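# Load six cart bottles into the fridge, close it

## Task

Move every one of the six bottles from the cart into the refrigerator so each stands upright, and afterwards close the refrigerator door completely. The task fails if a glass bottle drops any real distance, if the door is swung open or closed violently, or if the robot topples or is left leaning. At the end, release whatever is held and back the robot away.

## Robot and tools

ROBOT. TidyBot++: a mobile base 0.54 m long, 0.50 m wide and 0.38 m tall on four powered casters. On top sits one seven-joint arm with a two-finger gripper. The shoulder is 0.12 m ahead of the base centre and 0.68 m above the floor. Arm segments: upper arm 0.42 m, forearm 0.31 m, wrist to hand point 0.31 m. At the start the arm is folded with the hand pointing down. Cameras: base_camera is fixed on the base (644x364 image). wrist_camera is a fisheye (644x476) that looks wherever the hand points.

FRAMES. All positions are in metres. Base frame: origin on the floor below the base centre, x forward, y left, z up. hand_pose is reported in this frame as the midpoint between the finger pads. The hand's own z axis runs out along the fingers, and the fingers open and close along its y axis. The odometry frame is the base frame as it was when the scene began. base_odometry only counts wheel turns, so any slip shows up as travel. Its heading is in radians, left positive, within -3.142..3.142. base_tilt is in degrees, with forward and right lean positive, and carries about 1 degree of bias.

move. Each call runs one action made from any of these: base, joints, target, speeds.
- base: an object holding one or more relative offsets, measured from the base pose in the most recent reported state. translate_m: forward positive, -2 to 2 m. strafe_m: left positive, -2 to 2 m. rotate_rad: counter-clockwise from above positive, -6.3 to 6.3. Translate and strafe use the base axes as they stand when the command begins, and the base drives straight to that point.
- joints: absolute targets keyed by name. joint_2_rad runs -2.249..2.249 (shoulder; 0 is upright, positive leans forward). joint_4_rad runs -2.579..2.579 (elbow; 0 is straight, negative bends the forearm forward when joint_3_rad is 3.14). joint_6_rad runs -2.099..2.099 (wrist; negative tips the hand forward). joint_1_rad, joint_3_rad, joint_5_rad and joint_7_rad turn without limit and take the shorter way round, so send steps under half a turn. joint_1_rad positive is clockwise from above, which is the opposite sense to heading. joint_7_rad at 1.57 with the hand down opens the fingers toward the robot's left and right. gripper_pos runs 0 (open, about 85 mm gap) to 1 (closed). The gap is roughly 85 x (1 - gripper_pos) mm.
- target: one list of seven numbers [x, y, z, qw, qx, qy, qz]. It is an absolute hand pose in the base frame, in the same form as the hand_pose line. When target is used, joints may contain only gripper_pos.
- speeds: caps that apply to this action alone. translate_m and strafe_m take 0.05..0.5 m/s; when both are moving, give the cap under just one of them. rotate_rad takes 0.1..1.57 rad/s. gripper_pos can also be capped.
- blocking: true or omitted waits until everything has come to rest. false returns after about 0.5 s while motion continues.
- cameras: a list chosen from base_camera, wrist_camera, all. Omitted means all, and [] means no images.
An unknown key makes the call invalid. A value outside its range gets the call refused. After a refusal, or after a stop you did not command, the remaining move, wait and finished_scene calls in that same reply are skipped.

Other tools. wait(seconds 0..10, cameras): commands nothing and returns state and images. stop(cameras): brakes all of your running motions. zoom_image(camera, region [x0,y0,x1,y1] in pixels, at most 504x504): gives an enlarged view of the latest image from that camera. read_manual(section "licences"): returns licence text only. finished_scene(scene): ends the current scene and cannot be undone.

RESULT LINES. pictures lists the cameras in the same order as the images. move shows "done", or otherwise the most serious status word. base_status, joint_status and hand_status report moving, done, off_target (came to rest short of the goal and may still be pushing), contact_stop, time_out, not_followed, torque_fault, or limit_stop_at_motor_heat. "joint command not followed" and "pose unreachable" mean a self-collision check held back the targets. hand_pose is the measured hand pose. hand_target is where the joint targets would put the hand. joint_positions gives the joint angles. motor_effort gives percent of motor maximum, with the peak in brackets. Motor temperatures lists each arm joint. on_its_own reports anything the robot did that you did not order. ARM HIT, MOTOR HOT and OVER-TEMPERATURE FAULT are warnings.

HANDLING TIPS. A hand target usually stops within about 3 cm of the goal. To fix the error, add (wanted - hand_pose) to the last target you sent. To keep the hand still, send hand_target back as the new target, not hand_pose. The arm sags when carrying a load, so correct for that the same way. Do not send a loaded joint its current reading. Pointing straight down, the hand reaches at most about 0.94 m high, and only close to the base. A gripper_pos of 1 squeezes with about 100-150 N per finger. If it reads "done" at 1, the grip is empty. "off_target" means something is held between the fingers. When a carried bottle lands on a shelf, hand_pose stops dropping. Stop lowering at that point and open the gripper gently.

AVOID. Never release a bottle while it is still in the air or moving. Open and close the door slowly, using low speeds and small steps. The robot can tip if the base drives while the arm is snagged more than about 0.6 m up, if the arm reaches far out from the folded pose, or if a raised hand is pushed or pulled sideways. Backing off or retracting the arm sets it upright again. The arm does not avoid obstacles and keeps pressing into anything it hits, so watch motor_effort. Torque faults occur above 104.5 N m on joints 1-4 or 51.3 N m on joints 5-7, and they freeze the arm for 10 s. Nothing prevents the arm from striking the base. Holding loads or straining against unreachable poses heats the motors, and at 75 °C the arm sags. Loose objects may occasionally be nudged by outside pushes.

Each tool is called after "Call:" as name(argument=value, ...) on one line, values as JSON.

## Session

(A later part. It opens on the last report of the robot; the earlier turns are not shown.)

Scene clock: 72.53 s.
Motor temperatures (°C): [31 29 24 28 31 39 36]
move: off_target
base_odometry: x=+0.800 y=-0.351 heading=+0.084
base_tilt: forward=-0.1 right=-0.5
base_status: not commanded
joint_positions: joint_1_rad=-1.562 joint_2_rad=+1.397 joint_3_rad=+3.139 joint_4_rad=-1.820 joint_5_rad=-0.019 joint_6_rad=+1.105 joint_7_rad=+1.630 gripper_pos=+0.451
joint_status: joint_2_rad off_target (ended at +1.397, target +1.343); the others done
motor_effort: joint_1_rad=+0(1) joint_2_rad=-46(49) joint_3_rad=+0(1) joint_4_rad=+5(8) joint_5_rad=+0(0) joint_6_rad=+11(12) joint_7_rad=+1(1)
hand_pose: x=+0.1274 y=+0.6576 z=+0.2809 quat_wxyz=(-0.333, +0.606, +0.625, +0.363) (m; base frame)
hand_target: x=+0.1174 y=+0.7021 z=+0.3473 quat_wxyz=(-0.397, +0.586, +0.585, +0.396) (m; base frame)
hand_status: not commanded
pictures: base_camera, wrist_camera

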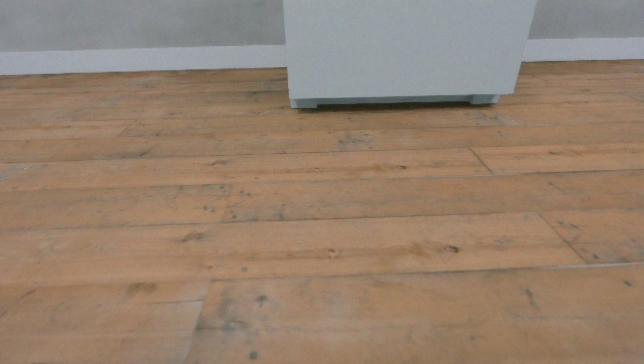

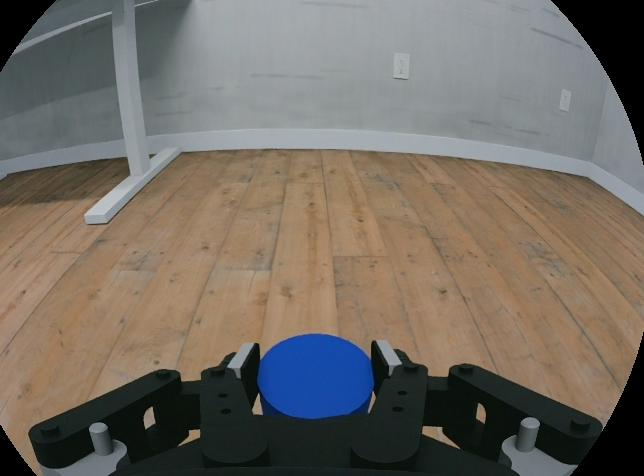

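Call:
move(joints={"joint_2_rad":1.71,"joint_4_rad":-1.49,"joint_6_rad":1.46}, cameras=["wrist_camera"])

Scene clock: 75.13 s.
Motor temperatures (°C): [31 29 24 28 31 39 36]
move: off_target
base_odometry: x=+0.800 y=-0.351 heading=+0.084
base_tilt: forward=-0.1 right=-0.5
base_status: not commanded
joint_positions: joint_1_rad=-1.562 joint_2_rad=+1.764 joint_3_rad=+3.139 joint_4_rad=-1.522 joint_5_rad=-0.019 joint_6_rad=+1.375 joint_7_rad=+1.630 gripper_pos=+0.451
joint_status: joint_2_rad off_target (ended at +1.764, target +1.710); the others done
motor_effort: joint_1_rad=+0(1) joint_2_rad=-45(49) joint_3_rad=+0(1) joint_4_rad=+4(7) joint_5_rad=+0(0) joint_6_rad=+12(13) joint_7_rad=+1(1)
hand_pose: x=+0.1284 y=+0.6614 z=+0.1866 quat_wxyz=(-0.390, +0.568, +0.586, +0.426) (m; base frame)
hand_target: x=+0.1177 y=+0.7052 z=+0.2572 quat_wxyz=(-0.456, +0.541, +0.540, +0.456) (m; base frame)
hand_status: not commanded
pictures: wrist_camera

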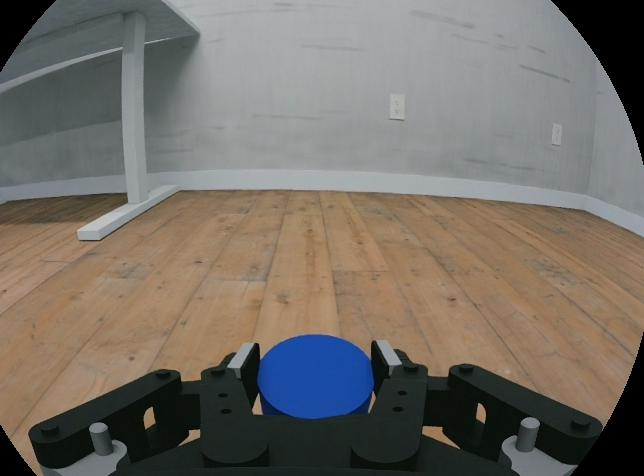

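Call:
move(joints={"joint_2_rad":1.79,"joint_4_rad":-1.385,"joint_6_rad":1.435}, cameras=[])

Call:
move(joints={"joint_2_rad":1.825,"joint_4_rad":-1.34,"joint_6_rad":1.424}, cameras=["wrist_camera"])

Scene clock: 76.43 s.
Motor temperatures (°C): [31 29 24 28 31 39 36]
move: off_target
base_odometry: x=+0.800 y=-0.351 heading=+0.084
base_tilt: forward=-0.1 right=-0.5
base_status: not commanded
joint_positions: joint_1_rad=-1.562 joint_2_rad=+1.836 joint_3_rad=+3.139 joint_4_rad=-1.416 joint_5_rad=-0.019 joint_6_rad=+1.376 joint_7_rad=+1.630 gripper_pos=+0.451
joint_status: joint_2_rad off_target (ended at +1.836, target +1.790); the others done
motor_effort: joint_1_rad=+0(1) joint_2_rad=-44(47) joint_3_rad=-1(1) joint_4_rad=+5(6) joint_5_rad=+0(0) joint_6_rad=+12(13) joint_7_rad=+1(1)
hand_pose: x=+0.1285 y=+0.6682 z=+0.1654 quat_wxyz=(-0.400, +0.562, +0.579, +0.436) (m; base frame)
hand_target: x=+0.1177 y=+0.7071 z=+0.2238 quat_wxyz=(-0.456, +0.541, +0.540, +0.456) (m; base frame)
hand_status: not commanded
pictures: none
No camera images: "cameras" was empty.

Scene clock: 77.13 s.
Motor temperatures (°C): [31 29 24 28 31 39 36]
move: done
base_odometry: x=+0.800 y=-0.351 heading=+0.084
base_tilt: forward=-0.1 right=-0.5
base_status: not commanded
joint_positions: joint_1_rad=-1.562 joint_2_rad=+1.863 joint_3_rad=+3.139 joint_4_rad=-1.367 joint_5_rad=-0.019 joint_6_rad=+1.376 joint_7_rad=+1.630 gripper_pos=+0.451
joint_status: all done
motor_effort: joint_1_rad=+0(1) joint_2_rad=-43(45) joint_3_rad=+0(1) joint_4_rad=+5(7) joint_5_rad=+0(0) joint_6_rad=+11(13) joint_7_rad=+1(1)
hand_pose: x=+0.1286 y=+0.6739 z=+0.1605 quat_wxyz=(-0.406, +0.557, +0.574, +0.442) (m; base frame)
hand_target: x=+0.1178 y=+0.7067 z=+0.2090 quat_wxyz=(-0.456, +0.542, +0.540, +0.455) (m; base frame)
hand_status: not commanded
pictures: wrist_camera

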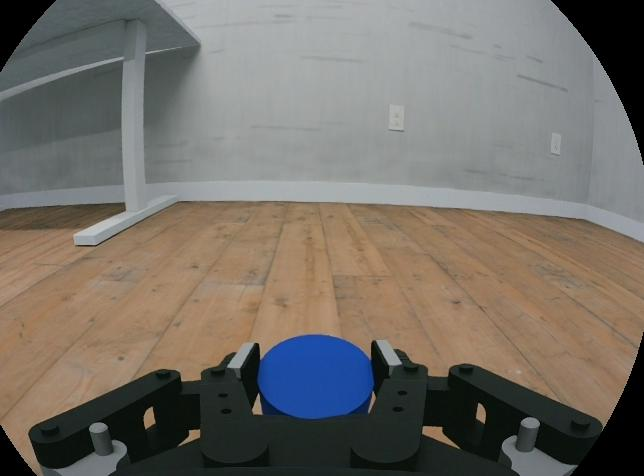

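Call:
move(joints={"joint_2_rad":1.85,"joint_4_rad":-1.35,"joint_6_rad":1.385}, cameras=[])

Call:
move(joints={"joint_2_rad":1.875,"joint_4_rad":-1.34,"joint_6_rad":1.385}, cameras=["wrist_camera"])

Scene clock: 78.57 s.
Motor temperatures (°C): [31 29 24 28 31 39 36]
move: done
base_odometry: x=+0.800 y=-0.351 heading=+0.084
base_tilt: forward=-0.1 right=-0.5
base_status: not commanded
joint_positions: joint_1_rad=-1.562 joint_2_rad=+1.863 joint_3_rad=+3.139 joint_4_rad=-1.367 joint_5_rad=-0.019 joint_6_rad=+1.376 joint_7_rad=+1.630 gripper_pos=+0.451
joint_status: all done
motor_effort: joint_1_rad=+0(0) joint_2_rad=-39(45) joint_3_rad=+0(1) joint_4_rad=+3(6) joint_5_rad=+0(0) joint_6_rad=+8(11) joint_7_rad=+1(1)
hand_pose: x=+0.1286 y=+0.6735 z=+0.1601 quat_wxyz=(-0.405, +0.557, +0.574, +0.442) (m; base frame)
hand_target: x=+0.1177 y=+0.6882 z=+0.1768 quat_wxyz=(-0.436, +0.558, +0.556, +0.435) (m; base frame)
hand_status: not commanded
pictures: none
No camera images: "cameras" was empty.

Scene clock: 79.17 s.
Motor temperatures (°C): [31 29 24 28 31 39 36]
move: done
base_odometry: x=+0.800 y=-0.351 heading=+0.084
base_tilt: forward=-0.1 right=-0.5
base_status: not commanded
joint_positions: joint_1_rad=-1.562 joint_2_rad=+1.870 joint_3_rad=+3.139 joint_4_rad=-1.354 joint_5_rad=-0.019 joint_6_rad=+1.376 joint_7_rad=+1.630 gripper_pos=+0.451
joint_status: all done
motor_effort: joint_1_rad=+0(0) joint_2_rad=-37(40) joint_3_rad=+0(0) joint_4_rad=+2(4) joint_5_rad=+0(0) joint_6_rad=+7(8) joint_7_rad=+1(1)
hand_pose: x=+0.1287 y=+0.6758 z=+0.1596 quat_wxyz=(-0.408, +0.556, +0.573, +0.444) (m; base frame)
hand_target: x=+0.1177 y=+0.6793 z=+0.1625 quat_wxyz=(-0.432, +0.561, +0.560, +0.431) (m; base frame)
hand_status: not commanded
pictures: wrist_camera

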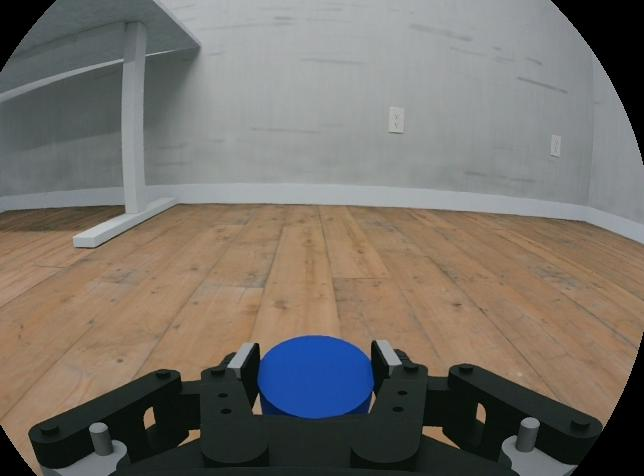

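Call:
move(joints={"gripper_pos":0.25}, cameras=["wrist_camera"])

Scene clock: 80.37 s.
Motor temperatures (°C): [31 29 24 28 31 39 36]
move: done
base_odometry: x=+0.800 y=-0.351 heading=+0.084
base_tilt: forward=-0.1 right=-0.5
base_status: not commanded
joint_positions: joint_1_rad=-1.562 joint_2_rad=+1.884 joint_3_rad=+3.139 joint_4_rad=-1.354 joint_5_rad=-0.019 joint_6_rad=+1.376 joint_7_rad=+1.630 gripper_pos=+0.250
joint_status: all done
motor_effort: joint_1_rad=+0(1) joint_2_rad=-39(40) joint_3_rad=+0(1) joint_4_rad=+3(4) joint_5_rad=+0(0) joint_6_rad=+8(8) joint_7_rad=+1(1)
hand_pose: x=+0.1286 y=+0.6681 z=+0.1499 quat_wxyz=(-0.404, +0.559, +0.576, +0.440) (m; base frame)
hand_target: x=+0.1177 y=+0.6793 z=+0.1625 quat_wxyz=(-0.432, +0.561, +0.560, +0.431) (m; base frame)
hand_status: not commanded
pictures: wrist_camera

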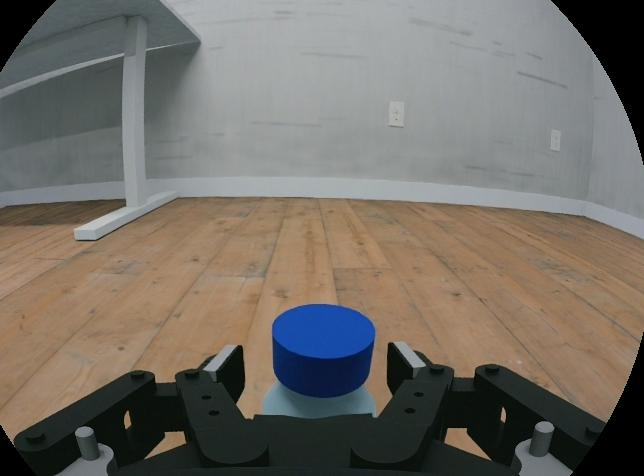

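Call:
move(base={"strafe_m":-0.13}, cameras=["wrist_camera"])

Call:
move(joints={"joint_1_rad":-0.4,"joint_2_rad":0.158,"joint_4_rad":-1.9,"joint_6_rad":0.6}, cameras=[])

Call:
move(joints={"joint_1_rad":0.0,"joint_2_rad":0.13,"joint_4_rad":-1.84,"joint_5_rad":0,"joint_6_rad":0.43,"joint_7_rad":1.5,"gripper_pos":0}, base={"translate_m":0.274,"strafe_m":0.067,"rotate_rad":0.091})

Scene clock: 83.13 s.
Motor temperatures (°C): [31 29 24 28 31 39 36]
move: done
base_odometry: x=+0.811 y=-0.480 heading=+0.086
base_tilt: forward=-0.1 right=-0.5
base_status: done
joint_positions: joint_1_rad=-1.562 joint_2_rad=+1.896 joint_3_rad=+3.139 joint_4_rad=-1.353 joint_5_rad=-0.019 joint_6_rad=+1.376 joint_7_rad=+1.630 gripper_pos=+0.250
joint_status: not commanded
motor_effort: joint_1_rad=+0(1) joint_2_rad=-38(41) joint_3_rad=+0(1) joint_4_rad=+3(5) joint_5_rad=+0(0) joint_6_rad=+8(8) joint_7_rad=+1(1)
hand_pose: x=+0.1284 y=+0.6620 z=+0.1421 quat_wxyz=(-0.400, +0.561, +0.578, +0.437) (m; base frame)
hand_target: x=+0.1177 y=+0.6793 z=+0.1625 quat_wxyz=(-0.432, +0.561, +0.560, +0.431) (m; base frame)
hand_status: not commanded
pictures: wrist_camera

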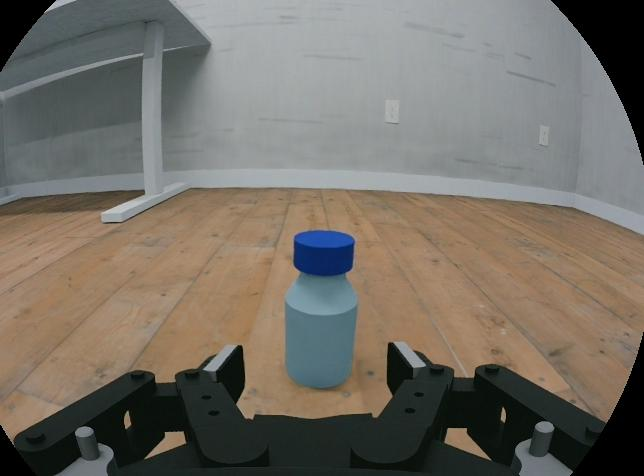

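Scene clock: 86.33 s.
Motor temperatures (°C): [31 29 24 28 31 39 36]
move: done
base_odometry: x=+0.811 y=-0.480 heading=+0.085
base_tilt: forward=-0.1 right=-0.4
base_status: not commanded
joint_positions: joint_1_rad=-0.415 joint_2_rad=+0.174 joint_3_rad=+3.139 joint_4_rad=-1.875 joint_5_rad=-0.019 joint_6_rad=+0.636 joint_7_rad=+1.630 gripper_pos=+0.250
joint_status: all done
motor_effort: joint_1_rad=+0(5) joint_2_rad=-27(49) joint_3_rad=+1(3) joint_4_rad=+21(21) joint_5_rad=+0(1) joint_6_rad=+9(10) joint_7_rad=+1(1)
hand_pose: x=+0.7226 y=+0.2652 z=+1.0006 quat_wxyz=(-0.138, +0.633, +0.144, +0.748) (m; base frame)
hand_target: x=+0.7198 y=+0.2565 z=+0.9852 quat_wxyz=(-0.149, +0.653, +0.133, +0.731) (m; base frame)
hand_status: not commanded
pictures: none
No camera images: "cameras" was empty.

Scene clock: 88.33 s.
Motor temperatures (°C): [31 29 24 28 31 39 36]
move: done
base_odometry: x=+1.079 y=-0.390 heading=+0.177
base_tilt: forward=-0.1 right=-0.4
base_status: done
joint_positions: joint_1_rad=-0.014 joint_2_rad=+0.152 joint_3_rad=+3.139 joint_4_rad=-1.857 joint_5_rad=-0.019 joint_6_rad=+0.465 joint_7_rad=+1.564 gripper_pos=+0.000
joint_status: all done
motor_effort: joint_1_rad=+0(4) joint_2_rad=-26(30) joint_3_rad=+1(4) joint_4_rad=+21(22) joint_5_rad=+0(1) joint_6_rad=+8(9) joint_7_rad=+1(2)
hand_pose: x=+0.7785 y=+0.0098 z=+0.9722 quat_wxyz=(-0.012, +0.698, -0.006, +0.716) (m; base frame)
hand_target: x=+0.7743 y=+0.0023 z=+0.9864 quat_wxyz=(-0.026, +0.696, -0.024, +0.717) (m; base frame)
hand_status: not commanded
pictures: base_camera, wrist_camera

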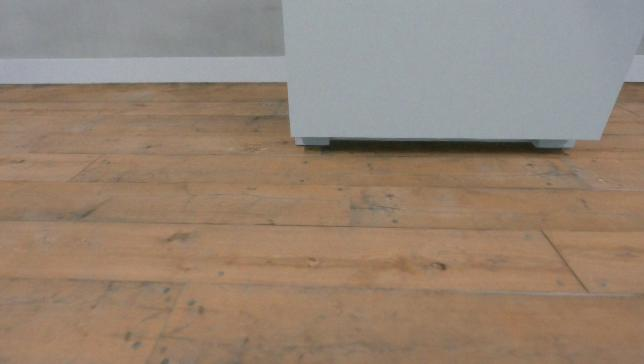

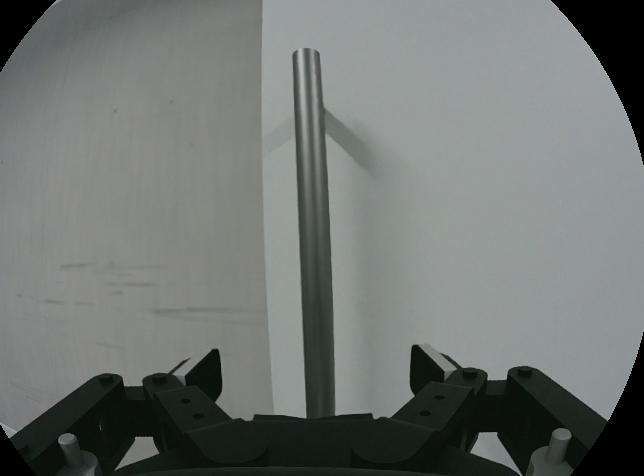

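Call:
move(base={"translate_m":0.12}, cameras=["base_camera","wrist_camera"])

Scene clock: 90.00 s.
Motor temperatures (°C): [31 29 24 28 31 39 36]
move: done
base_odometry: x=+1.197 y=-0.369 heading=+0.177
base_tilt: forward=-0.1 right=-0.5
base_status: done
joint_positions: joint_1_rad=-0.014 joint_2_rad=+0.123 joint_3_rad=+3.139 joint_4_rad=-1.871 joint_5_rad=-0.019 joint_6_rad=+0.444 joint_7_rad=+1.561 gripper_pos=+0.000
joint_status: not commanded
motor_effort: joint_1_rad=+0(2) joint_2_rad=-22(30) joint_3_rad=+1(3) joint_4_rad=+27(35) joint_5_rad=+1(2) joint_6_rad=+10(12) joint_7_rad=+1(2)
hand_pose: x=+0.7685 y=+0.0097 z=+0.9769 quat_wxyz=(-0.013, +0.700, -0.007, +0.714) (m; base frame)
hand_target: x=+0.7743 y=+0.0023 z=+0.9864 quat_wxyz=(-0.026, +0.696, -0.024, +0.717) (m; base frame)
hand_status: not commanded
pictures: base_camera, wrist_camera

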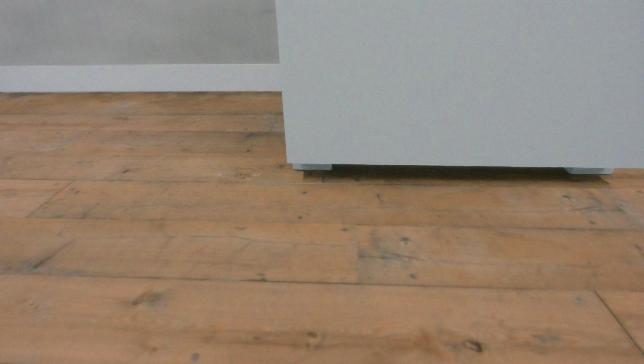

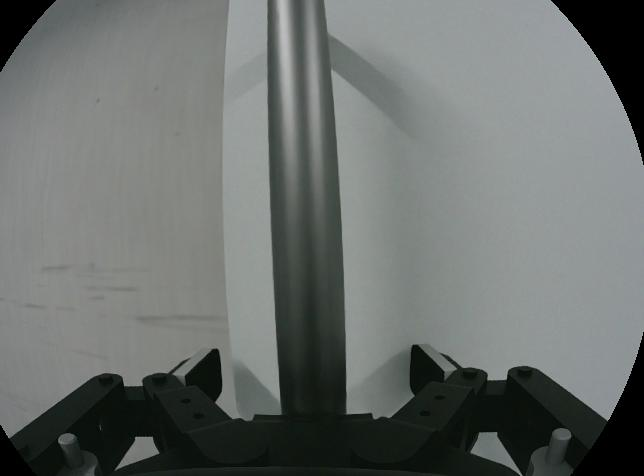

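Call:
move(base={"translate_m":-0.035}, cameras=[])

Call:
move(joints={"gripper_pos":0.7}, cameras=["wrist_camera"])

Scene clock: 91.47 s.
Motor temperatures (°C): [31 29 24 28 31 39 36]
move: done
base_odometry: x=+1.162 y=-0.375 heading=+0.177
base_tilt: forward=-0.1 right=-0.4
base_status: done
joint_positions: joint_1_rad=-0.014 joint_2_rad=+0.138 joint_3_rad=+3.139 joint_4_rad=-1.846 joint_5_rad=-0.019 joint_6_rad=+0.444 joint_7_rad=+1.561 gripper_pos=+0.000
joint_status: not commanded
motor_effort: joint_1_rad=+0(1) joint_2_rad=-26(29) joint_3_rad=+1(1) joint_4_rad=+21(26) joint_5_rad=+0(1) joint_6_rad=+8(10) joint_7_rad=+1(1)
hand_pose: x=+0.7758 y=+0.0097 z=+0.9822 quat_wxyz=(-0.013, +0.696, -0.007, +0.718) (m; base frame)
hand_target: x=+0.7743 y=+0.0023 z=+0.9864 quat_wxyz=(-0.026, +0.696, -0.024, +0.717) (m; base frame)
hand_status: not commanded
pictures: none
No camera images: "cameras" was empty.

Scene clock: 92.40 s.
Motor temperatures (°C): [31 29 24 28 31 39 36]
move: done
base_odometry: x=+1.162 y=-0.375 heading=+0.177
base_tilt: forward=-0.1 right=-0.5
base_status: not commanded
joint_positions: joint_1_rad=-0.014 joint_2_rad=+0.138 joint_3_rad=+3.139 joint_4_rad=-1.846 joint_5_rad=-0.019 joint_6_rad=+0.444 joint_7_rad=+1.561 gripper_pos=+0.700
joint_status: all done
motor_effort: joint_1_rad=+0(1) joint_2_rad=-26(27) joint_3_rad=+0(1) joint_4_rad=+21(22) joint_5_rad=+0(0) joint_6_rad=+8(9) joint_7_rad=+1(1)
hand_pose: x=+0.7758 y=+0.0097 z=+0.9822 quat_wxyz=(-0.013, +0.696, -0.007, +0.718) (m; base frame)
hand_target: x=+0.7743 y=+0.0023 z=+0.9864 quat_wxyz=(-0.026, +0.696, -0.024, +0.717) (m; base frame)
hand_status: not commanded
pictures: wrist_camera

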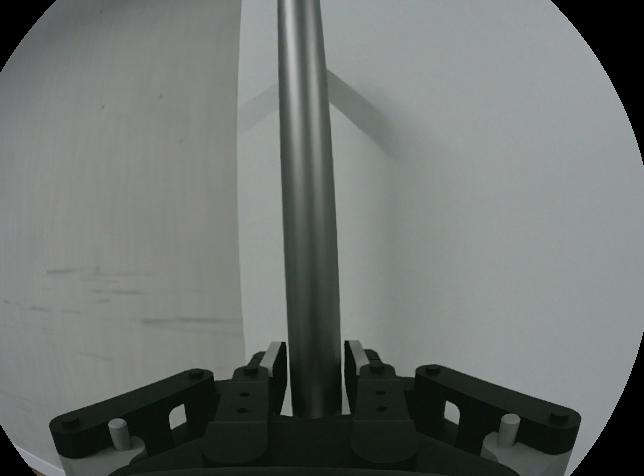

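Call:
move(joints={"gripper_pos":0.8}, cameras=[])

Call:
move(base={"translate_m":-0.13,"strafe_m":-0.025}, speeds={"translate_m":0.15}, cameras=["base_camera","wrist_camera"])

Scene clock: 93.40 s.
Motor temperatures (°C): [31 29 24 28 31 39 36]
move: done
base_odometry: x=+1.162 y=-0.375 heading=+0.177
base_tilt: forward=-0.1 right=-0.5
base_status: not commanded
joint_positions: joint_1_rad=-0.013 joint_2_rad=+0.138 joint_3_rad=+3.139 joint_4_rad=-1.846 joint_5_rad=-0.019 joint_6_rad=+0.444 joint_7_rad=+1.560 gripper_pos=+0.796
joint_status: all done
motor_effort: joint_1_rad=+1(2) joint_2_rad=-26(27) joint_3_rad=+2(2) joint_4_rad=+23(23) joint_5_rad=+0(1) joint_6_rad=+9(9) joint_7_rad=+1(1)
hand_pose: x=+0.7758 y=+0.0089 z=+0.9822 quat_wxyz=(-0.013, +0.696, -0.007, +0.718) (m; base frame)
hand_target: x=+0.7743 y=+0.0023 z=+0.9864 quat_wxyz=(-0.026, +0.696, -0.024, +0.717) (m; base frame)
hand_status: not commanded
pictures: none
No camera images: "cameras" was empty.

Scene clock: 94.93 s.
Motor temperatures (°C): [31 29 24 28 31 39 36]
move: done
base_odometry: x=+1.039 y=-0.423 heading=+0.177
base_tilt: forward=+0.0 right=-0.4
base_status: done
joint_positions: joint_1_rad=-0.006 joint_2_rad=+0.143 joint_3_rad=+3.137 joint_4_rad=-1.825 joint_5_rad=-0.019 joint_6_rad=+0.444 joint_7_rad=+1.560 gripper_pos=+0.800
joint_status: not commanded
motor_effort: joint_1_rad=+0(7) joint_2_rad=-27(35) joint_3_rad=+0(6) joint_4_rad=+21(22) joint_5_rad=+0(2) joint_6_rad=+9(9) joint_7_rad=+1(1)
hand_pose: x=+0.7798 y=+0.0058 z=+0.9913 quat_wxyz=(-0.011, +0.690, -0.009, +0.723) (m; base frame)
hand_target: x=+0.7743 y=+0.0023 z=+0.9864 quat_wxyz=(-0.026, +0.696, -0.024, +0.717) (m; base frame)
hand_status: not commanded
pictures: base_camera, wrist_camera

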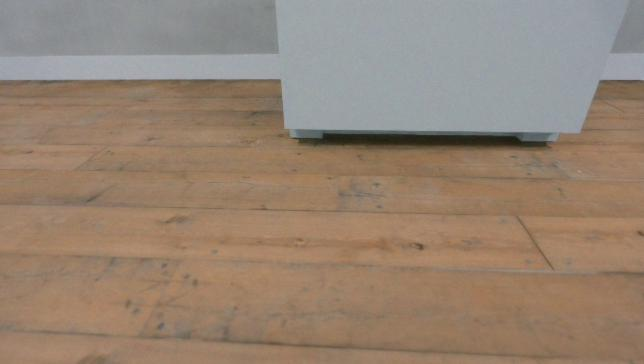

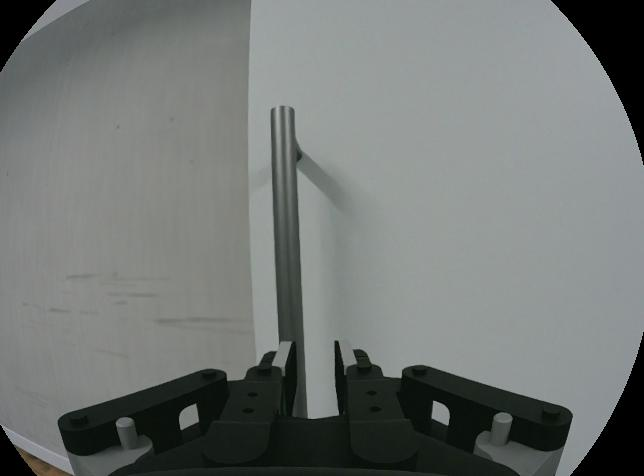

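Call:
move(joints={"gripper_pos":0.3}, base={"strafe_m":0.028}, cameras=[])

Call:
move(base={"translate_m":0.13}, cameras=[])

Call:
move(joints={"gripper_pos":0.95}, cameras=["wrist_camera"])

Scene clock: 96.17 s.
Motor temperatures (°C): [31 29 24 28 31 39 36]
move: done
base_odometry: x=+1.033 y=-0.395 heading=+0.178
base_tilt: forward=-0.1 right=-0.5
base_status: done
joint_positions: joint_1_rad=-0.005 joint_2_rad=+0.143 joint_3_rad=+3.137 joint_4_rad=-1.825 joint_5_rad=-0.019 joint_6_rad=+0.444 joint_7_rad=+1.560 gripper_pos=+0.300
joint_status: all done
motor_effort: joint_1_rad=+0(3) joint_2_rad=-26(28) joint_3_rad=+0(2) joint_4_rad=+21(22) joint_5_rad=+0(1) joint_6_rad=+8(9) joint_7_rad=+1(1)
hand_pose: x=+0.7799 y=+0.0054 z=+0.9912 quat_wxyz=(-0.011, +0.690, -0.009, +0.723) (m; base frame)
hand_target: x=+0.7743 y=+0.0023 z=+0.9864 quat_wxyz=(-0.026, +0.696, -0.024, +0.717) (m; base frame)
hand_status: not commanded
pictures: none
No camera images: "cameras" was empty.

Scene clock: 97.53 s.
Motor temperatures (°C): [31 29 24 28 31 39 36]
move: done
base_odometry: x=+1.161 y=-0.372 heading=+0.178
base_tilt: forward=-0.1 right=-0.5
base_status: done
joint_positions: joint_1_rad=-0.005 joint_2_rad=+0.148 joint_3_rad=+3.137 joint_4_rad=-1.825 joint_5_rad=-0.019 joint_6_rad=+0.444 joint_7_rad=+1.560 gripper_pos=+0.300
joint_status: not commanded
motor_effort: joint_1_rad=+0(1) joint_2_rad=-27(29) joint_3_rad=+1(1) joint_4_rad=+21(22) joint_5_rad=+0(0) joint_6_rad=+8(9) joint_7_rad=+1(1)
hand_pose: x=+0.7814 y=+0.0054 z=+0.9879 quat_wxyz=(-0.011, +0.692, -0.009, +0.722) (m; base frame)
hand_target: x=+0.7743 y=+0.0023 z=+0.9864 quat_wxyz=(-0.026, +0.696, -0.024, +0.717) (m; base frame)
hand_status: not commanded
pictures: none
No camera images: "cameras" was empty.

Scene clock: 98.43 s.
Motor temperatures (°C): [31 29 24 28 31 39 36]
move: off_target
base_odometry: x=+1.161 y=-0.372 heading=+0.178
base_tilt: forward=-0.1 right=-0.4
base_status: not commanded
joint_positions: joint_1_rad=+0.008 joint_2_rad=+0.148 joint_3_rad=+3.145 joint_4_rad=-1.825 joint_5_rad=-0.018 joint_6_rad=+0.444 joint_7_rad=+1.560 gripper_pos=+0.834
joint_status: gripper_pos off_target (ended at +0.834, target +0.950)
motor_effort: joint_1_rad=-2(7) joint_2_rad=-26(28) joint_3_rad=-1(5) joint_4_rad=+22(22) joint_5_rad=-1(2) joint_6_rad=+9(9) joint_7_rad=-1(1)
hand_pose: x=+0.7814 y=-0.0084 z=+0.9879 quat_wxyz=(-0.003, +0.692, -0.016, +0.722) (m; base frame)
hand_target: x=+0.7743 y=+0.0023 z=+0.9864 quat_wxyz=(-0.026, +0.696, -0.024, +0.717) (m; base frame)
hand_status: not commanded
pictures: wrist_camera

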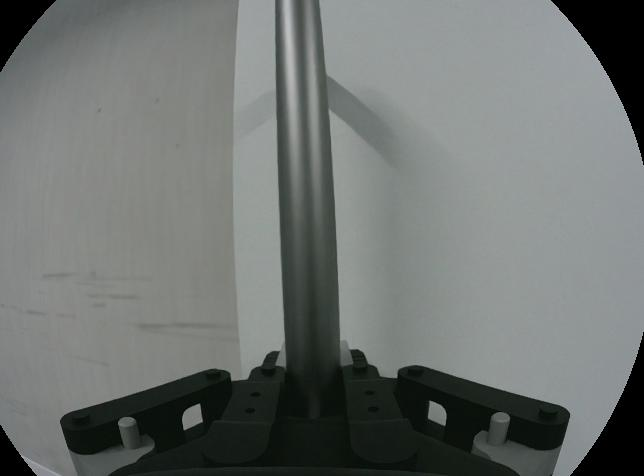

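Call:
move(base={"translate_m":-0.13,"strafe_m":-0.02}, speeds={"translate_m":0.12}, cameras=["base_camera","wrist_camera"])

Scene clock: 100.40 s.
Motor temperatures (°C): [31 29 24 28 31 39 36]
move: done
base_odometry: x=+1.037 y=-0.415 heading=+0.178
base_tilt: forward=-0.1 right=-0.4
base_status: done
joint_positions: joint_1_rad=+0.010 joint_2_rad=+0.166 joint_3_rad=+3.145 joint_4_rad=-1.807 joint_5_rad=-0.018 joint_6_rad=+0.448 joint_7_rad=+1.560 gripper_pos=+0.835
joint_status: not commanded
motor_effort: joint_1_rad=-5(6) joint_2_rad=-31(46) joint_3_rad=-4(5) joint_4_rad=+16(21) joint_5_rad=-1(3) joint_6_rad=+7(8) joint_7_rad=-1(1)
hand_pose: x=+0.7886 y=-0.0101 z=+0.9883 quat_wxyz=(-0.002, +0.690, -0.017, +0.723) (m; base frame)
hand_target: x=+0.7743 y=+0.0023 z=+0.9864 quat_wxyz=(-0.026, +0.696, -0.024, +0.717) (m; base frame)
hand_status: not commanded
pictures: base_camera, wrist_camera

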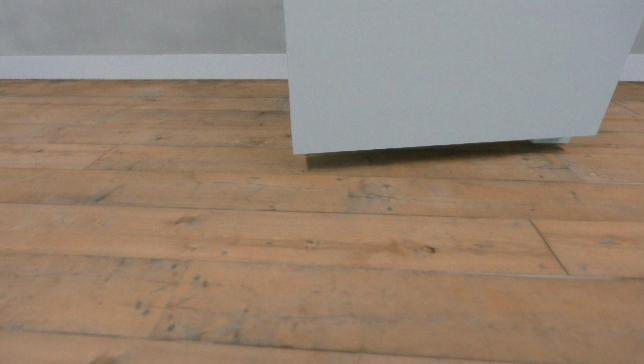

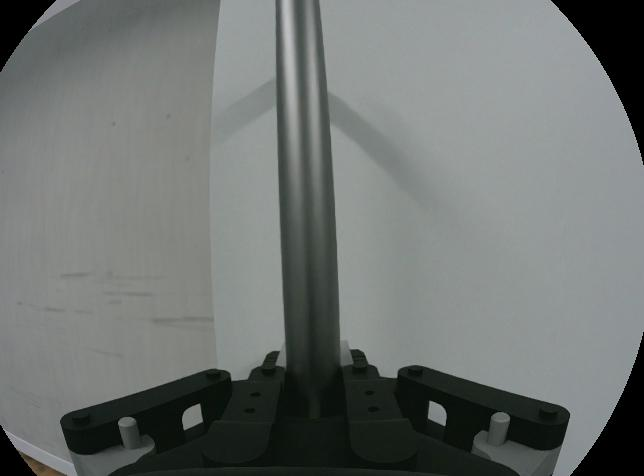

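Call:
move(base={"translate_m":-0.171,"strafe_m":-0.197,"rotate_rad":0.15}, speeds={"translate_m":0.14,"rotate_rad":0.1}, cameras=["wrist_camera"])

Scene clock: 103.77 s.
Motor temperatures (°C): [31 29 24 28 31 39 36]
move: done
base_odometry: x=+0.904 y=-0.639 heading=+0.329
base_tilt: forward=-0.1 right=-0.5
base_status: done
joint_positions: joint_1_rad=+0.002 joint_2_rad=+0.167 joint_3_rad=+3.148 joint_4_rad=-1.805 joint_5_rad=-0.018 joint_6_rad=+0.448 joint_7_rad=+1.560 gripper_pos=+0.835
joint_status: not commanded
motor_effort: joint_1_rad=+0(8) joint_2_rad=-30(34) joint_3_rad=+0(7) joint_4_rad=+16(19) joint_5_rad=-2(3) joint_6_rad=+7(8) joint_7_rad=-1(1)
hand_pose: x=+0.7892 y=-0.0067 z=+0.9886 quat_wxyz=(-0.004, +0.690, -0.015, +0.723) (m; base frame)
hand_target: x=+0.7743 y=+0.0023 z=+0.9864 quat_wxyz=(-0.026, +0.696, -0.024, +0.717) (m; base frame)
hand_status: not commanded
pictures: wrist_camera

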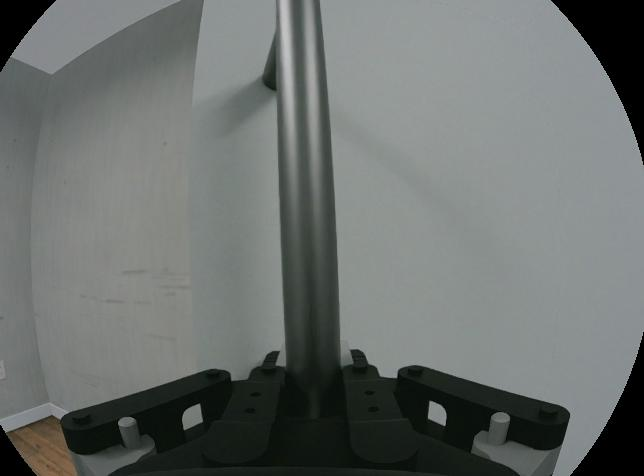

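Call:
move(base={"translate_m":-0.165,"strafe_m":-0.344,"rotate_rad":0.25}, speeds={"translate_m":0.16,"rotate_rad":0.1}, cameras=["wrist_camera"])

Scene clock: 107.23 s.
Motor temperatures (°C): [31 29 24 28 31 39 36]
move: done
base_odometry: x=+0.858 y=-1.018 heading=+0.579
base_tilt: forward=+0.0 right=-0.4
base_status: done
joint_positions: joint_1_rad=-0.003 joint_2_rad=+0.166 joint_3_rad=+3.136 joint_4_rad=-1.806 joint_5_rad=-0.017 joint_6_rad=+0.448 joint_7_rad=+1.560 gripper_pos=+0.835
joint_status: not commanded
motor_effort: joint_1_rad=+1(7) joint_2_rad=-30(34) joint_3_rad=+1(6) joint_4_rad=+17(20) joint_5_rad=-2(4) joint_6_rad=+7(8) joint_7_rad=-1(1)
hand_pose: x=+0.7887 y=+0.0041 z=+0.9887 quat_wxyz=(-0.010, +0.690, -0.009, +0.723) (m; base frame)
hand_target: x=+0.7743 y=+0.0023 z=+0.9864 quat_wxyz=(-0.026, +0.696, -0.024, +0.717) (m; base frame)
hand_status: not commanded
pictures: wrist_camera

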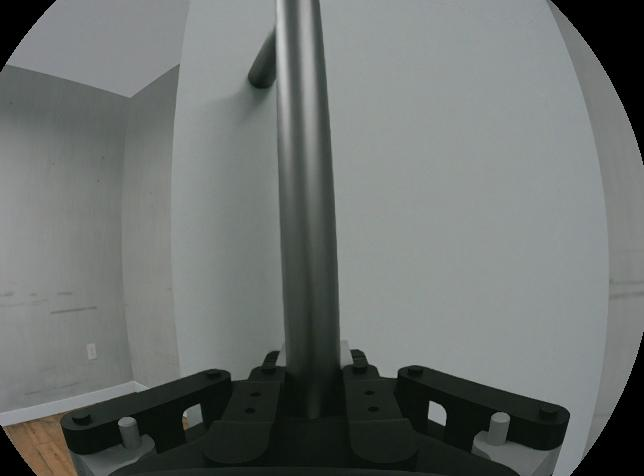

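Call:
move(base={"translate_m":-0.089,"strafe_m":-0.287,"rotate_rad":0.221}, speeds={"translate_m":0.16,"rotate_rad":0.12}, cameras=[])

Call:
move(base={"translate_m":-0.075,"strafe_m":-0.361,"rotate_rad":0.3}, speeds={"translate_m":0.16,"rotate_rad":0.13}, cameras=["wrist_camera"])

Scene clock: 110.90 s.
Motor temperatures (°C): [31 29 24 28 31 39 36]
move: done
base_odometry: x=+0.941 y=-1.307 heading=+0.801
base_tilt: forward=-0.1 right=-0.4
base_status: done
joint_positions: joint_1_rad=-0.017 joint_2_rad=+0.155 joint_3_rad=+3.130 joint_4_rad=-1.818 joint_5_rad=-0.015 joint_6_rad=+0.447 joint_7_rad=+1.560 gripper_pos=+0.835
joint_status: not commanded
motor_effort: joint_1_rad=+3(7) joint_2_rad=-29(33) joint_3_rad=+3(7) joint_4_rad=+19(22) joint_5_rad=-3(4) joint_6_rad=+8(9) joint_7_rad=-1(1)
hand_pose: x=+0.7839 y=+0.0178 z=+0.9883 quat_wxyz=(-0.018, +0.691, -0.002, +0.723) (m; base frame)
hand_target: x=+0.7743 y=+0.0023 z=+0.9864 quat_wxyz=(-0.026, +0.696, -0.024, +0.717) (m; base frame)
hand_status: not commanded
pictures: none
No camera images: "cameras" was empty.

Scene clock: 113.87 s.
Motor temperatures (°C): [31 29 24 28 31 39 36]
move: done
base_odometry: x=+1.148 y=-1.612 heading=+1.102
base_tilt: forward=-0.1 right=-0.5
base_status: done
joint_positions: joint_1_rad=-0.021 joint_2_rad=+0.139 joint_3_rad=+3.121 joint_4_rad=-1.836 joint_5_rad=-0.013 joint_6_rad=+0.446 joint_7_rad=+1.560 gripper_pos=+0.835
joint_status: not commanded
motor_effort: joint_1_rad=+4(9) joint_2_rad=-25(31) joint_3_rad=+5(8) joint_4_rad=+23(25) joint_5_rad=-3(5) joint_6_rad=+9(10) joint_7_rad=+0(2)
hand_pose: x=+0.7766 y=+0.0257 z=+0.9877 quat_wxyz=(-0.022, +0.692, +0.003, +0.721) (m; base frame)
hand_target: x=+0.7743 y=+0.0023 z=+0.9864 quat_wxyz=(-0.026, +0.696, -0.024, +0.717) (m; base frame)
hand_status: not commanded
pictures: wrist_camera

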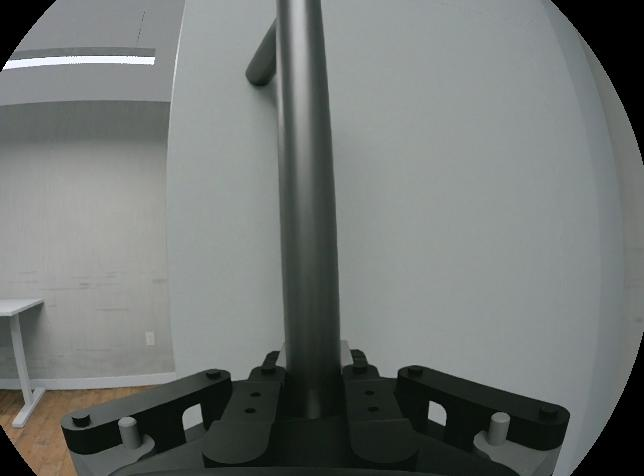

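Call:
move(joints={"gripper_pos": 0.2})

Scene clock: 116.73 s.
Motor temperatures (°C): [31 29 24 28 31 39 36]
move: done
base_odometry: x=+1.148 y=-1.612 heading=+1.102
base_tilt: forward=-0.1 right=-0.4
base_status: not commanded
joint_positions: joint_1_rad=+0.003 joint_2_rad=+0.134 joint_3_rad=+3.136 joint_4_rad=-1.838 joint_5_rad=-0.013 joint_6_rad=+0.446 joint_7_rad=+1.554 gripper_pos=+0.200
joint_status: all done
motor_effort: joint_1_rad=-3(4) joint_2_rad=-24(27) joint_3_rad=-2(5) joint_4_rad=+22(27) joint_5_rad=+1(4) joint_6_rad=+8(10) joint_7_rad=+1(1)
hand_pose: x=+0.7755 y=+0.0006 z=+0.9898 quat_wxyz=(-0.009, +0.691, -0.011, +0.723) (m; base frame)
hand_target: x=+0.7743 y=+0.0023 z=+0.9864 quat_wxyz=(-0.026, +0.696, -0.024, +0.717) (m; base frame)
hand_status: not commanded
pictures: base_camera, wrist_camera

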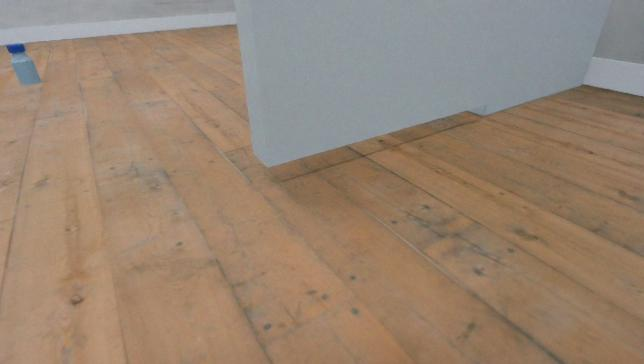

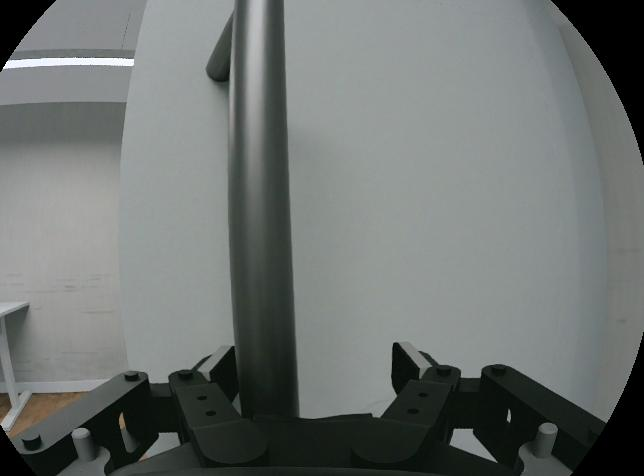

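Call:
move(base={"translate_m": -0.25}, speeds={"translate_m": 0.2})

Call:
move(joints={"joint_1_rad":0,"joint_2_rad":-0.5,"joint_3_rad":3.14,"joint_4_rad":-1.7,"joint_5_rad":0,"joint_6_rad":-0.2,"joint_7_rad":1.57})

Scene clock: 119.07 s.
Motor temperatures (°C): [31 29 24 28 31 39 36]
move: done
base_odometry: x=+1.035 y=-1.835 heading=+1.102
base_tilt: forward=-0.1 right=-0.4
base_status: done
joint_positions: joint_1_rad=+0.003 joint_2_rad=+0.140 joint_3_rad=+3.137 joint_4_rad=-1.838 joint_5_rad=-0.013 joint_6_rad=+0.446 joint_7_rad=+1.554 gripper_pos=+0.200
joint_status: not commanded
motor_effort: joint_1_rad=+0(4) joint_2_rad=-26(29) joint_3_rad=+0(2) joint_4_rad=+22(22) joint_5_rad=+0(1) joint_6_rad=+8(9) joint_7_rad=+1(1)
hand_pose: x=+0.7774 y=+0.0004 z=+0.9857 quat_wxyz=(-0.009, +0.693, -0.011, +0.720) (m; base frame)
hand_target: x=+0.7743 y=+0.0023 z=+0.9864 quat_wxyz=(-0.026, +0.696, -0.024, +0.717) (m; base frame)
hand_status: not commanded
pictures: base_camera, wrist_camera

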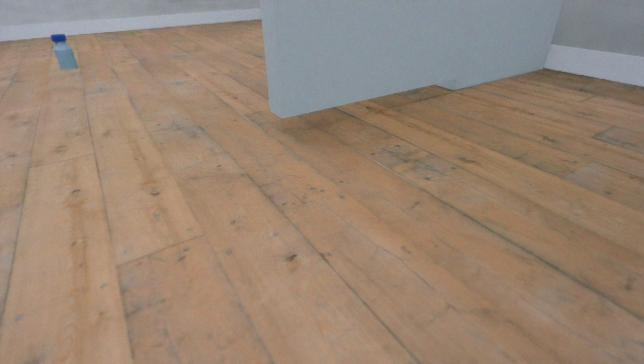

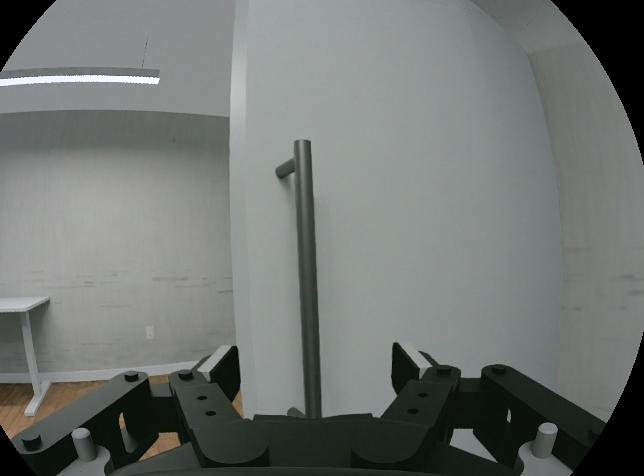

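Scene clock: 121.27 s.
Motor temperatures (°C): [31 29 24 28 31 39 36]
move: done
base_odometry: x=+1.035 y=-1.835 heading=+1.102
base_tilt: forward=-0.2 right=-0.5
base_status: not commanded
joint_positions: joint_1_rad=+0.003 joint_2_rad=-0.498 joint_3_rad=+3.137 joint_4_rad=-1.717 joint_5_rad=-0.013 joint_6_rad=-0.164 joint_7_rad=+1.554 gripper_pos=+0.200
joint_status: all done
motor_effort: joint_1_rad=+0(1) joint_2_rad=-4(29) joint_3_rad=+1(2) joint_4_rad=+22(24) joint_5_rad=+0(1) joint_6_rad=+8(10) joint_7_rad=+1(2)
hand_pose: x=+0.5187 y=+0.0037 z=+1.2183 quat_wxyz=(-0.011, +0.637, -0.007, +0.770) (m; base frame)
hand_target: x=+0.5170 y=+0.0023 z=+1.2179 quat_wxyz=(-0.001, +0.644, +0.000, +0.765) (m; base frame)
hand_status: not commanded
pictures: base_camera, wrist_camera

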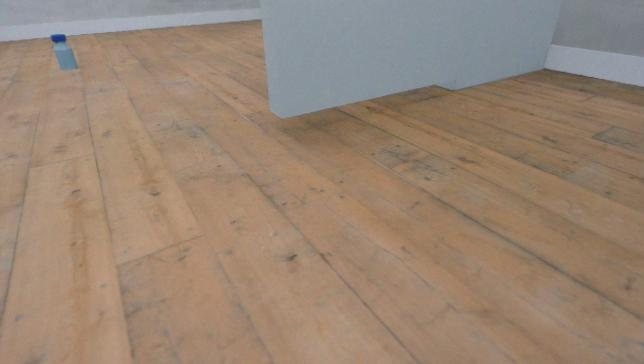

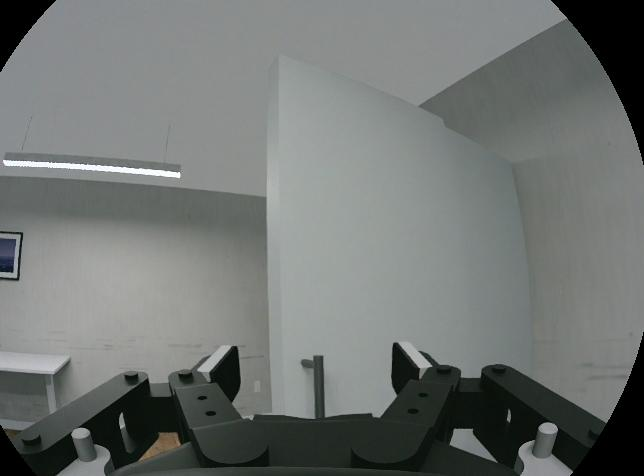

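Call:
move(base={"translate_m": 0.972, "strafe_m": 0.924}, cameras=["base_camera"])

Call:
move(base={"translate_m": -0.158, "strafe_m": 0.2}, cameras=["base_camera"])

Scene clock: 126.73 s.
Motor temperatures (°C): [31 29 24 28 31 39 36]
move: done
base_odometry: x=+0.650 y=-0.550 heading=+1.102
base_tilt: forward=-0.1 right=-0.4
base_status: done
joint_positions: joint_1_rad=+0.003 joint_2_rad=-0.497 joint_3_rad=+3.137 joint_4_rad=-1.716 joint_5_rad=-0.013 joint_6_rad=-0.168 joint_7_rad=+1.554 gripper_pos=+0.200
joint_status: not commanded
motor_effort: joint_1_rad=+0(1) joint_2_rad=-3(6) joint_3_rad=+1(2) joint_4_rad=+21(22) joint_5_rad=+0(0) joint_6_rad=+8(9) joint_7_rad=+1(1)
hand_pose: x=+0.5193 y=+0.0035 z=+1.2169 quat_wxyz=(-0.011, +0.639, -0.007, +0.769) (m; base frame)
hand_target: x=+0.5170 y=+0.0023 z=+1.2179 quat_wxyz=(-0.001, +0.644, +0.000, +0.765) (m; base frame)
hand_status: not commanded
pictures: base_camera

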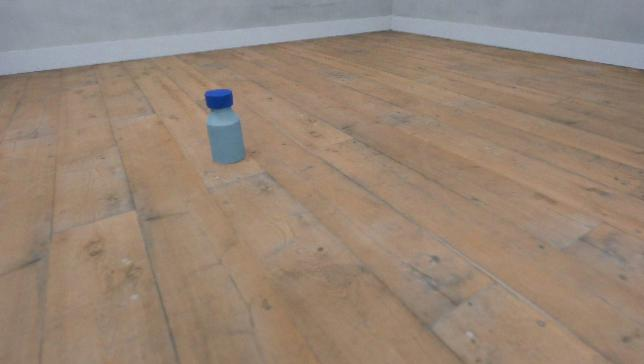

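Scene clock: 128.50 s.
Motor temperatures (°C): [31 29 24 28 31 39 36]
move: done
base_odometry: x=+0.400 y=-0.601 heading=+1.102
base_tilt: forward=-0.1 right=-0.5
base_status: done
joint_positions: joint_1_rad=+0.003 joint_2_rad=-0.501 joint_3_rad=+3.137 joint_4_rad=-1.716 joint_5_rad=-0.013 joint_6_rad=-0.168 joint_7_rad=+1.554 gripper_pos=+0.200
joint_status: not commanded
motor_effort: joint_1_rad=+0(1) joint_2_rad=-4(7) joint_3_rad=+1(3) joint_4_rad=+22(23) joint_5_rad=+0(1) joint_6_rad=+8(9) joint_7_rad=+1(1)
hand_pose: x=+0.5172 y=+0.0035 z=+1.2184 quat_wxyz=(-0.011, +0.638, -0.007, +0.770) (m; base frame)
hand_target: x=+0.5170 y=+0.0023 z=+1.2179 quat_wxyz=(-0.001, +0.644, +0.000, +0.765) (m; base frame)
hand_status: not commanded
pictures: base_camera

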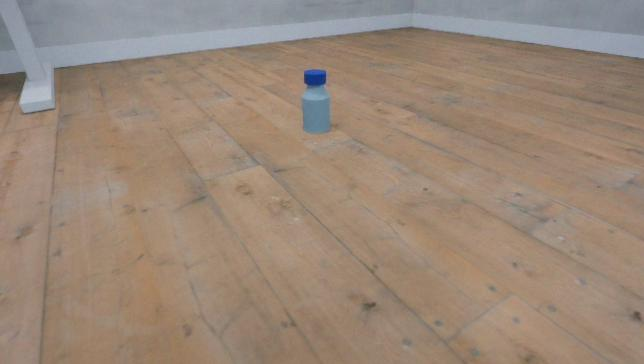

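Call:
move(joints={"joint_1_rad":0,"joint_2_rad":1.2,"joint_3_rad":3.14,"joint_4_rad":-1.9,"joint_5_rad":0,"joint_6_rad":1.2,"joint_7_rad":1.57,"gripper_pos":0.25}, cameras=[])

Call:
move(joints={"joint_1_rad":0,"joint_2_rad":1.884,"joint_3_rad":3.14,"joint_4_rad":-1.354,"joint_5_rad":0,"joint_6_rad":1.376,"joint_7_rad":1.57,"gripper_pos":0.25})

Scene clock: 132.53 s.
Motor temperatures (°C): [31 29 24 28 31 39 36]
move: done
base_odometry: x=+0.400 y=-0.601 heading=+1.102
base_tilt: forward=-0.1 right=-0.4
base_status: not commanded
joint_positions: joint_1_rad=+0.003 joint_2_rad=+1.216 joint_3_rad=+3.137 joint_4_rad=-1.878 joint_5_rad=-0.013 joint_6_rad=+1.146 joint_7_rad=+1.554 gripper_pos=+0.250
joint_status: all done
motor_effort: joint_1_rad=+0(1) joint_2_rad=-40(45) joint_3_rad=-1(2) joint_4_rad=+6(22) joint_5_rad=+0(1) joint_6_rad=+8(9) joint_7_rad=+1(3)
hand_pose: x=+0.8179 y=-0.0023 z=+0.3996 quat_wxyz=(-0.003, +0.827, -0.014, +0.562) (m; base frame)
hand_target: x=+0.8188 y=+0.0022 z=+0.4196 quat_wxyz=(-0.001, +0.813, -0.001, +0.582) (m; base frame)
hand_status: not commanded
pictures: none
No camera images: "cameras" was empty.

Scene clock: 134.63 s.
Motor temperatures (°C): [31 29 24 28 31 39 36]
move: done
base_odometry: x=+0.400 y=-0.601 heading=+1.102
base_tilt: forward=-0.1 right=-0.5
base_status: not commanded
joint_positions: joint_1_rad=+0.003 joint_2_rad=+1.898 joint_3_rad=+3.137 joint_4_rad=-1.377 joint_5_rad=-0.013 joint_6_rad=+1.323 joint_7_rad=+1.554 gripper_pos=+0.250
joint_status: all done
motor_effort: joint_1_rad=+0(1) joint_2_rad=-38(43) joint_3_rad=-1(2) joint_4_rad=+3(6) joint_5_rad=+0(2) joint_6_rad=+7(9) joint_7_rad=+1(2)
hand_pose: x=+0.7647 y=-0.0032 z=+0.1193 quat_wxyz=(-0.001, +0.828, -0.015, +0.560) (m; base frame)
hand_target: x=+0.7872 y=+0.0018 z=+0.1499 quat_wxyz=(-0.001, +0.802, -0.001, +0.597) (m; base frame)
hand_status: not commanded
pictures: base_camera, wrist_camera

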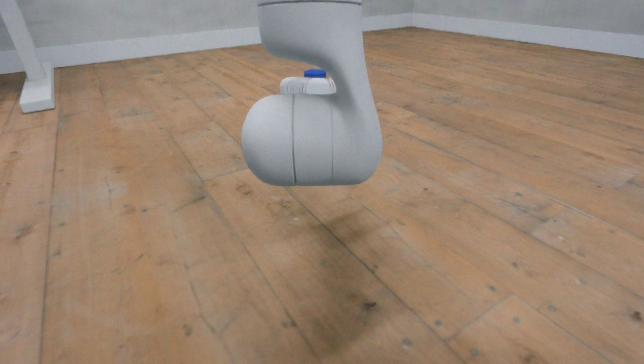

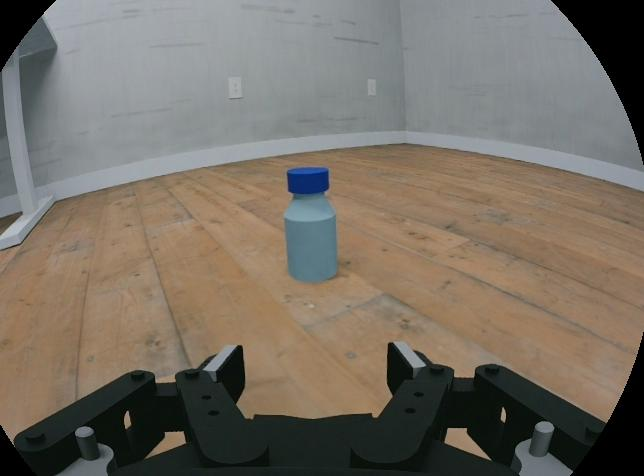

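Call:
move(base={"translate_m": 0.18}, speeds={"translate_m": 0.2}, joints={"joint_1_rad":0,"joint_2_rad":1.868,"joint_3_rad":3.14,"joint_4_rad":-1.33,"joint_5_rad":0,"joint_6_rad":1.43,"joint_7_rad":1.57,"gripper_pos":0.25}, cameras=["wrist_camera"])

Scene clock: 136.90 s.
Motor temperatures (°C): [31 29 24 28 31 39 36]
move: done
base_odometry: x=+0.481 y=-0.440 heading=+1.102
base_tilt: forward=-0.1 right=-0.4
base_status: done
joint_positions: joint_1_rad=+0.003 joint_2_rad=+1.886 joint_3_rad=+3.137 joint_4_rad=-1.345 joint_5_rad=-0.013 joint_6_rad=+1.381 joint_7_rad=+1.554 gripper_pos=+0.250
joint_status: all done
motor_effort: joint_1_rad=+0(1) joint_2_rad=-39(42) joint_3_rad=+0(2) joint_4_rad=+4(4) joint_5_rad=+0(1) joint_6_rad=+8(9) joint_7_rad=+1(2)
hand_pose: x=+0.7902 y=-0.0035 z=+0.1527 quat_wxyz=(-0.001, +0.798, -0.015, +0.602) (m; base frame)
hand_target: x=+0.8089 y=+0.0018 z=+0.1838 quat_wxyz=(-0.001, +0.773, -0.001, +0.634) (m; base frame)
hand_status: not commanded
pictures: wrist_camera

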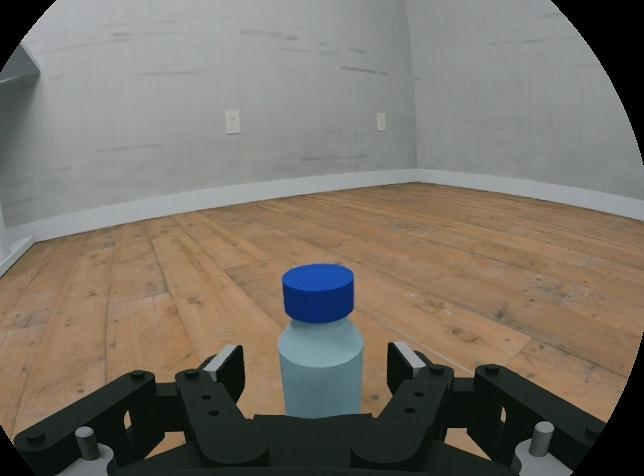

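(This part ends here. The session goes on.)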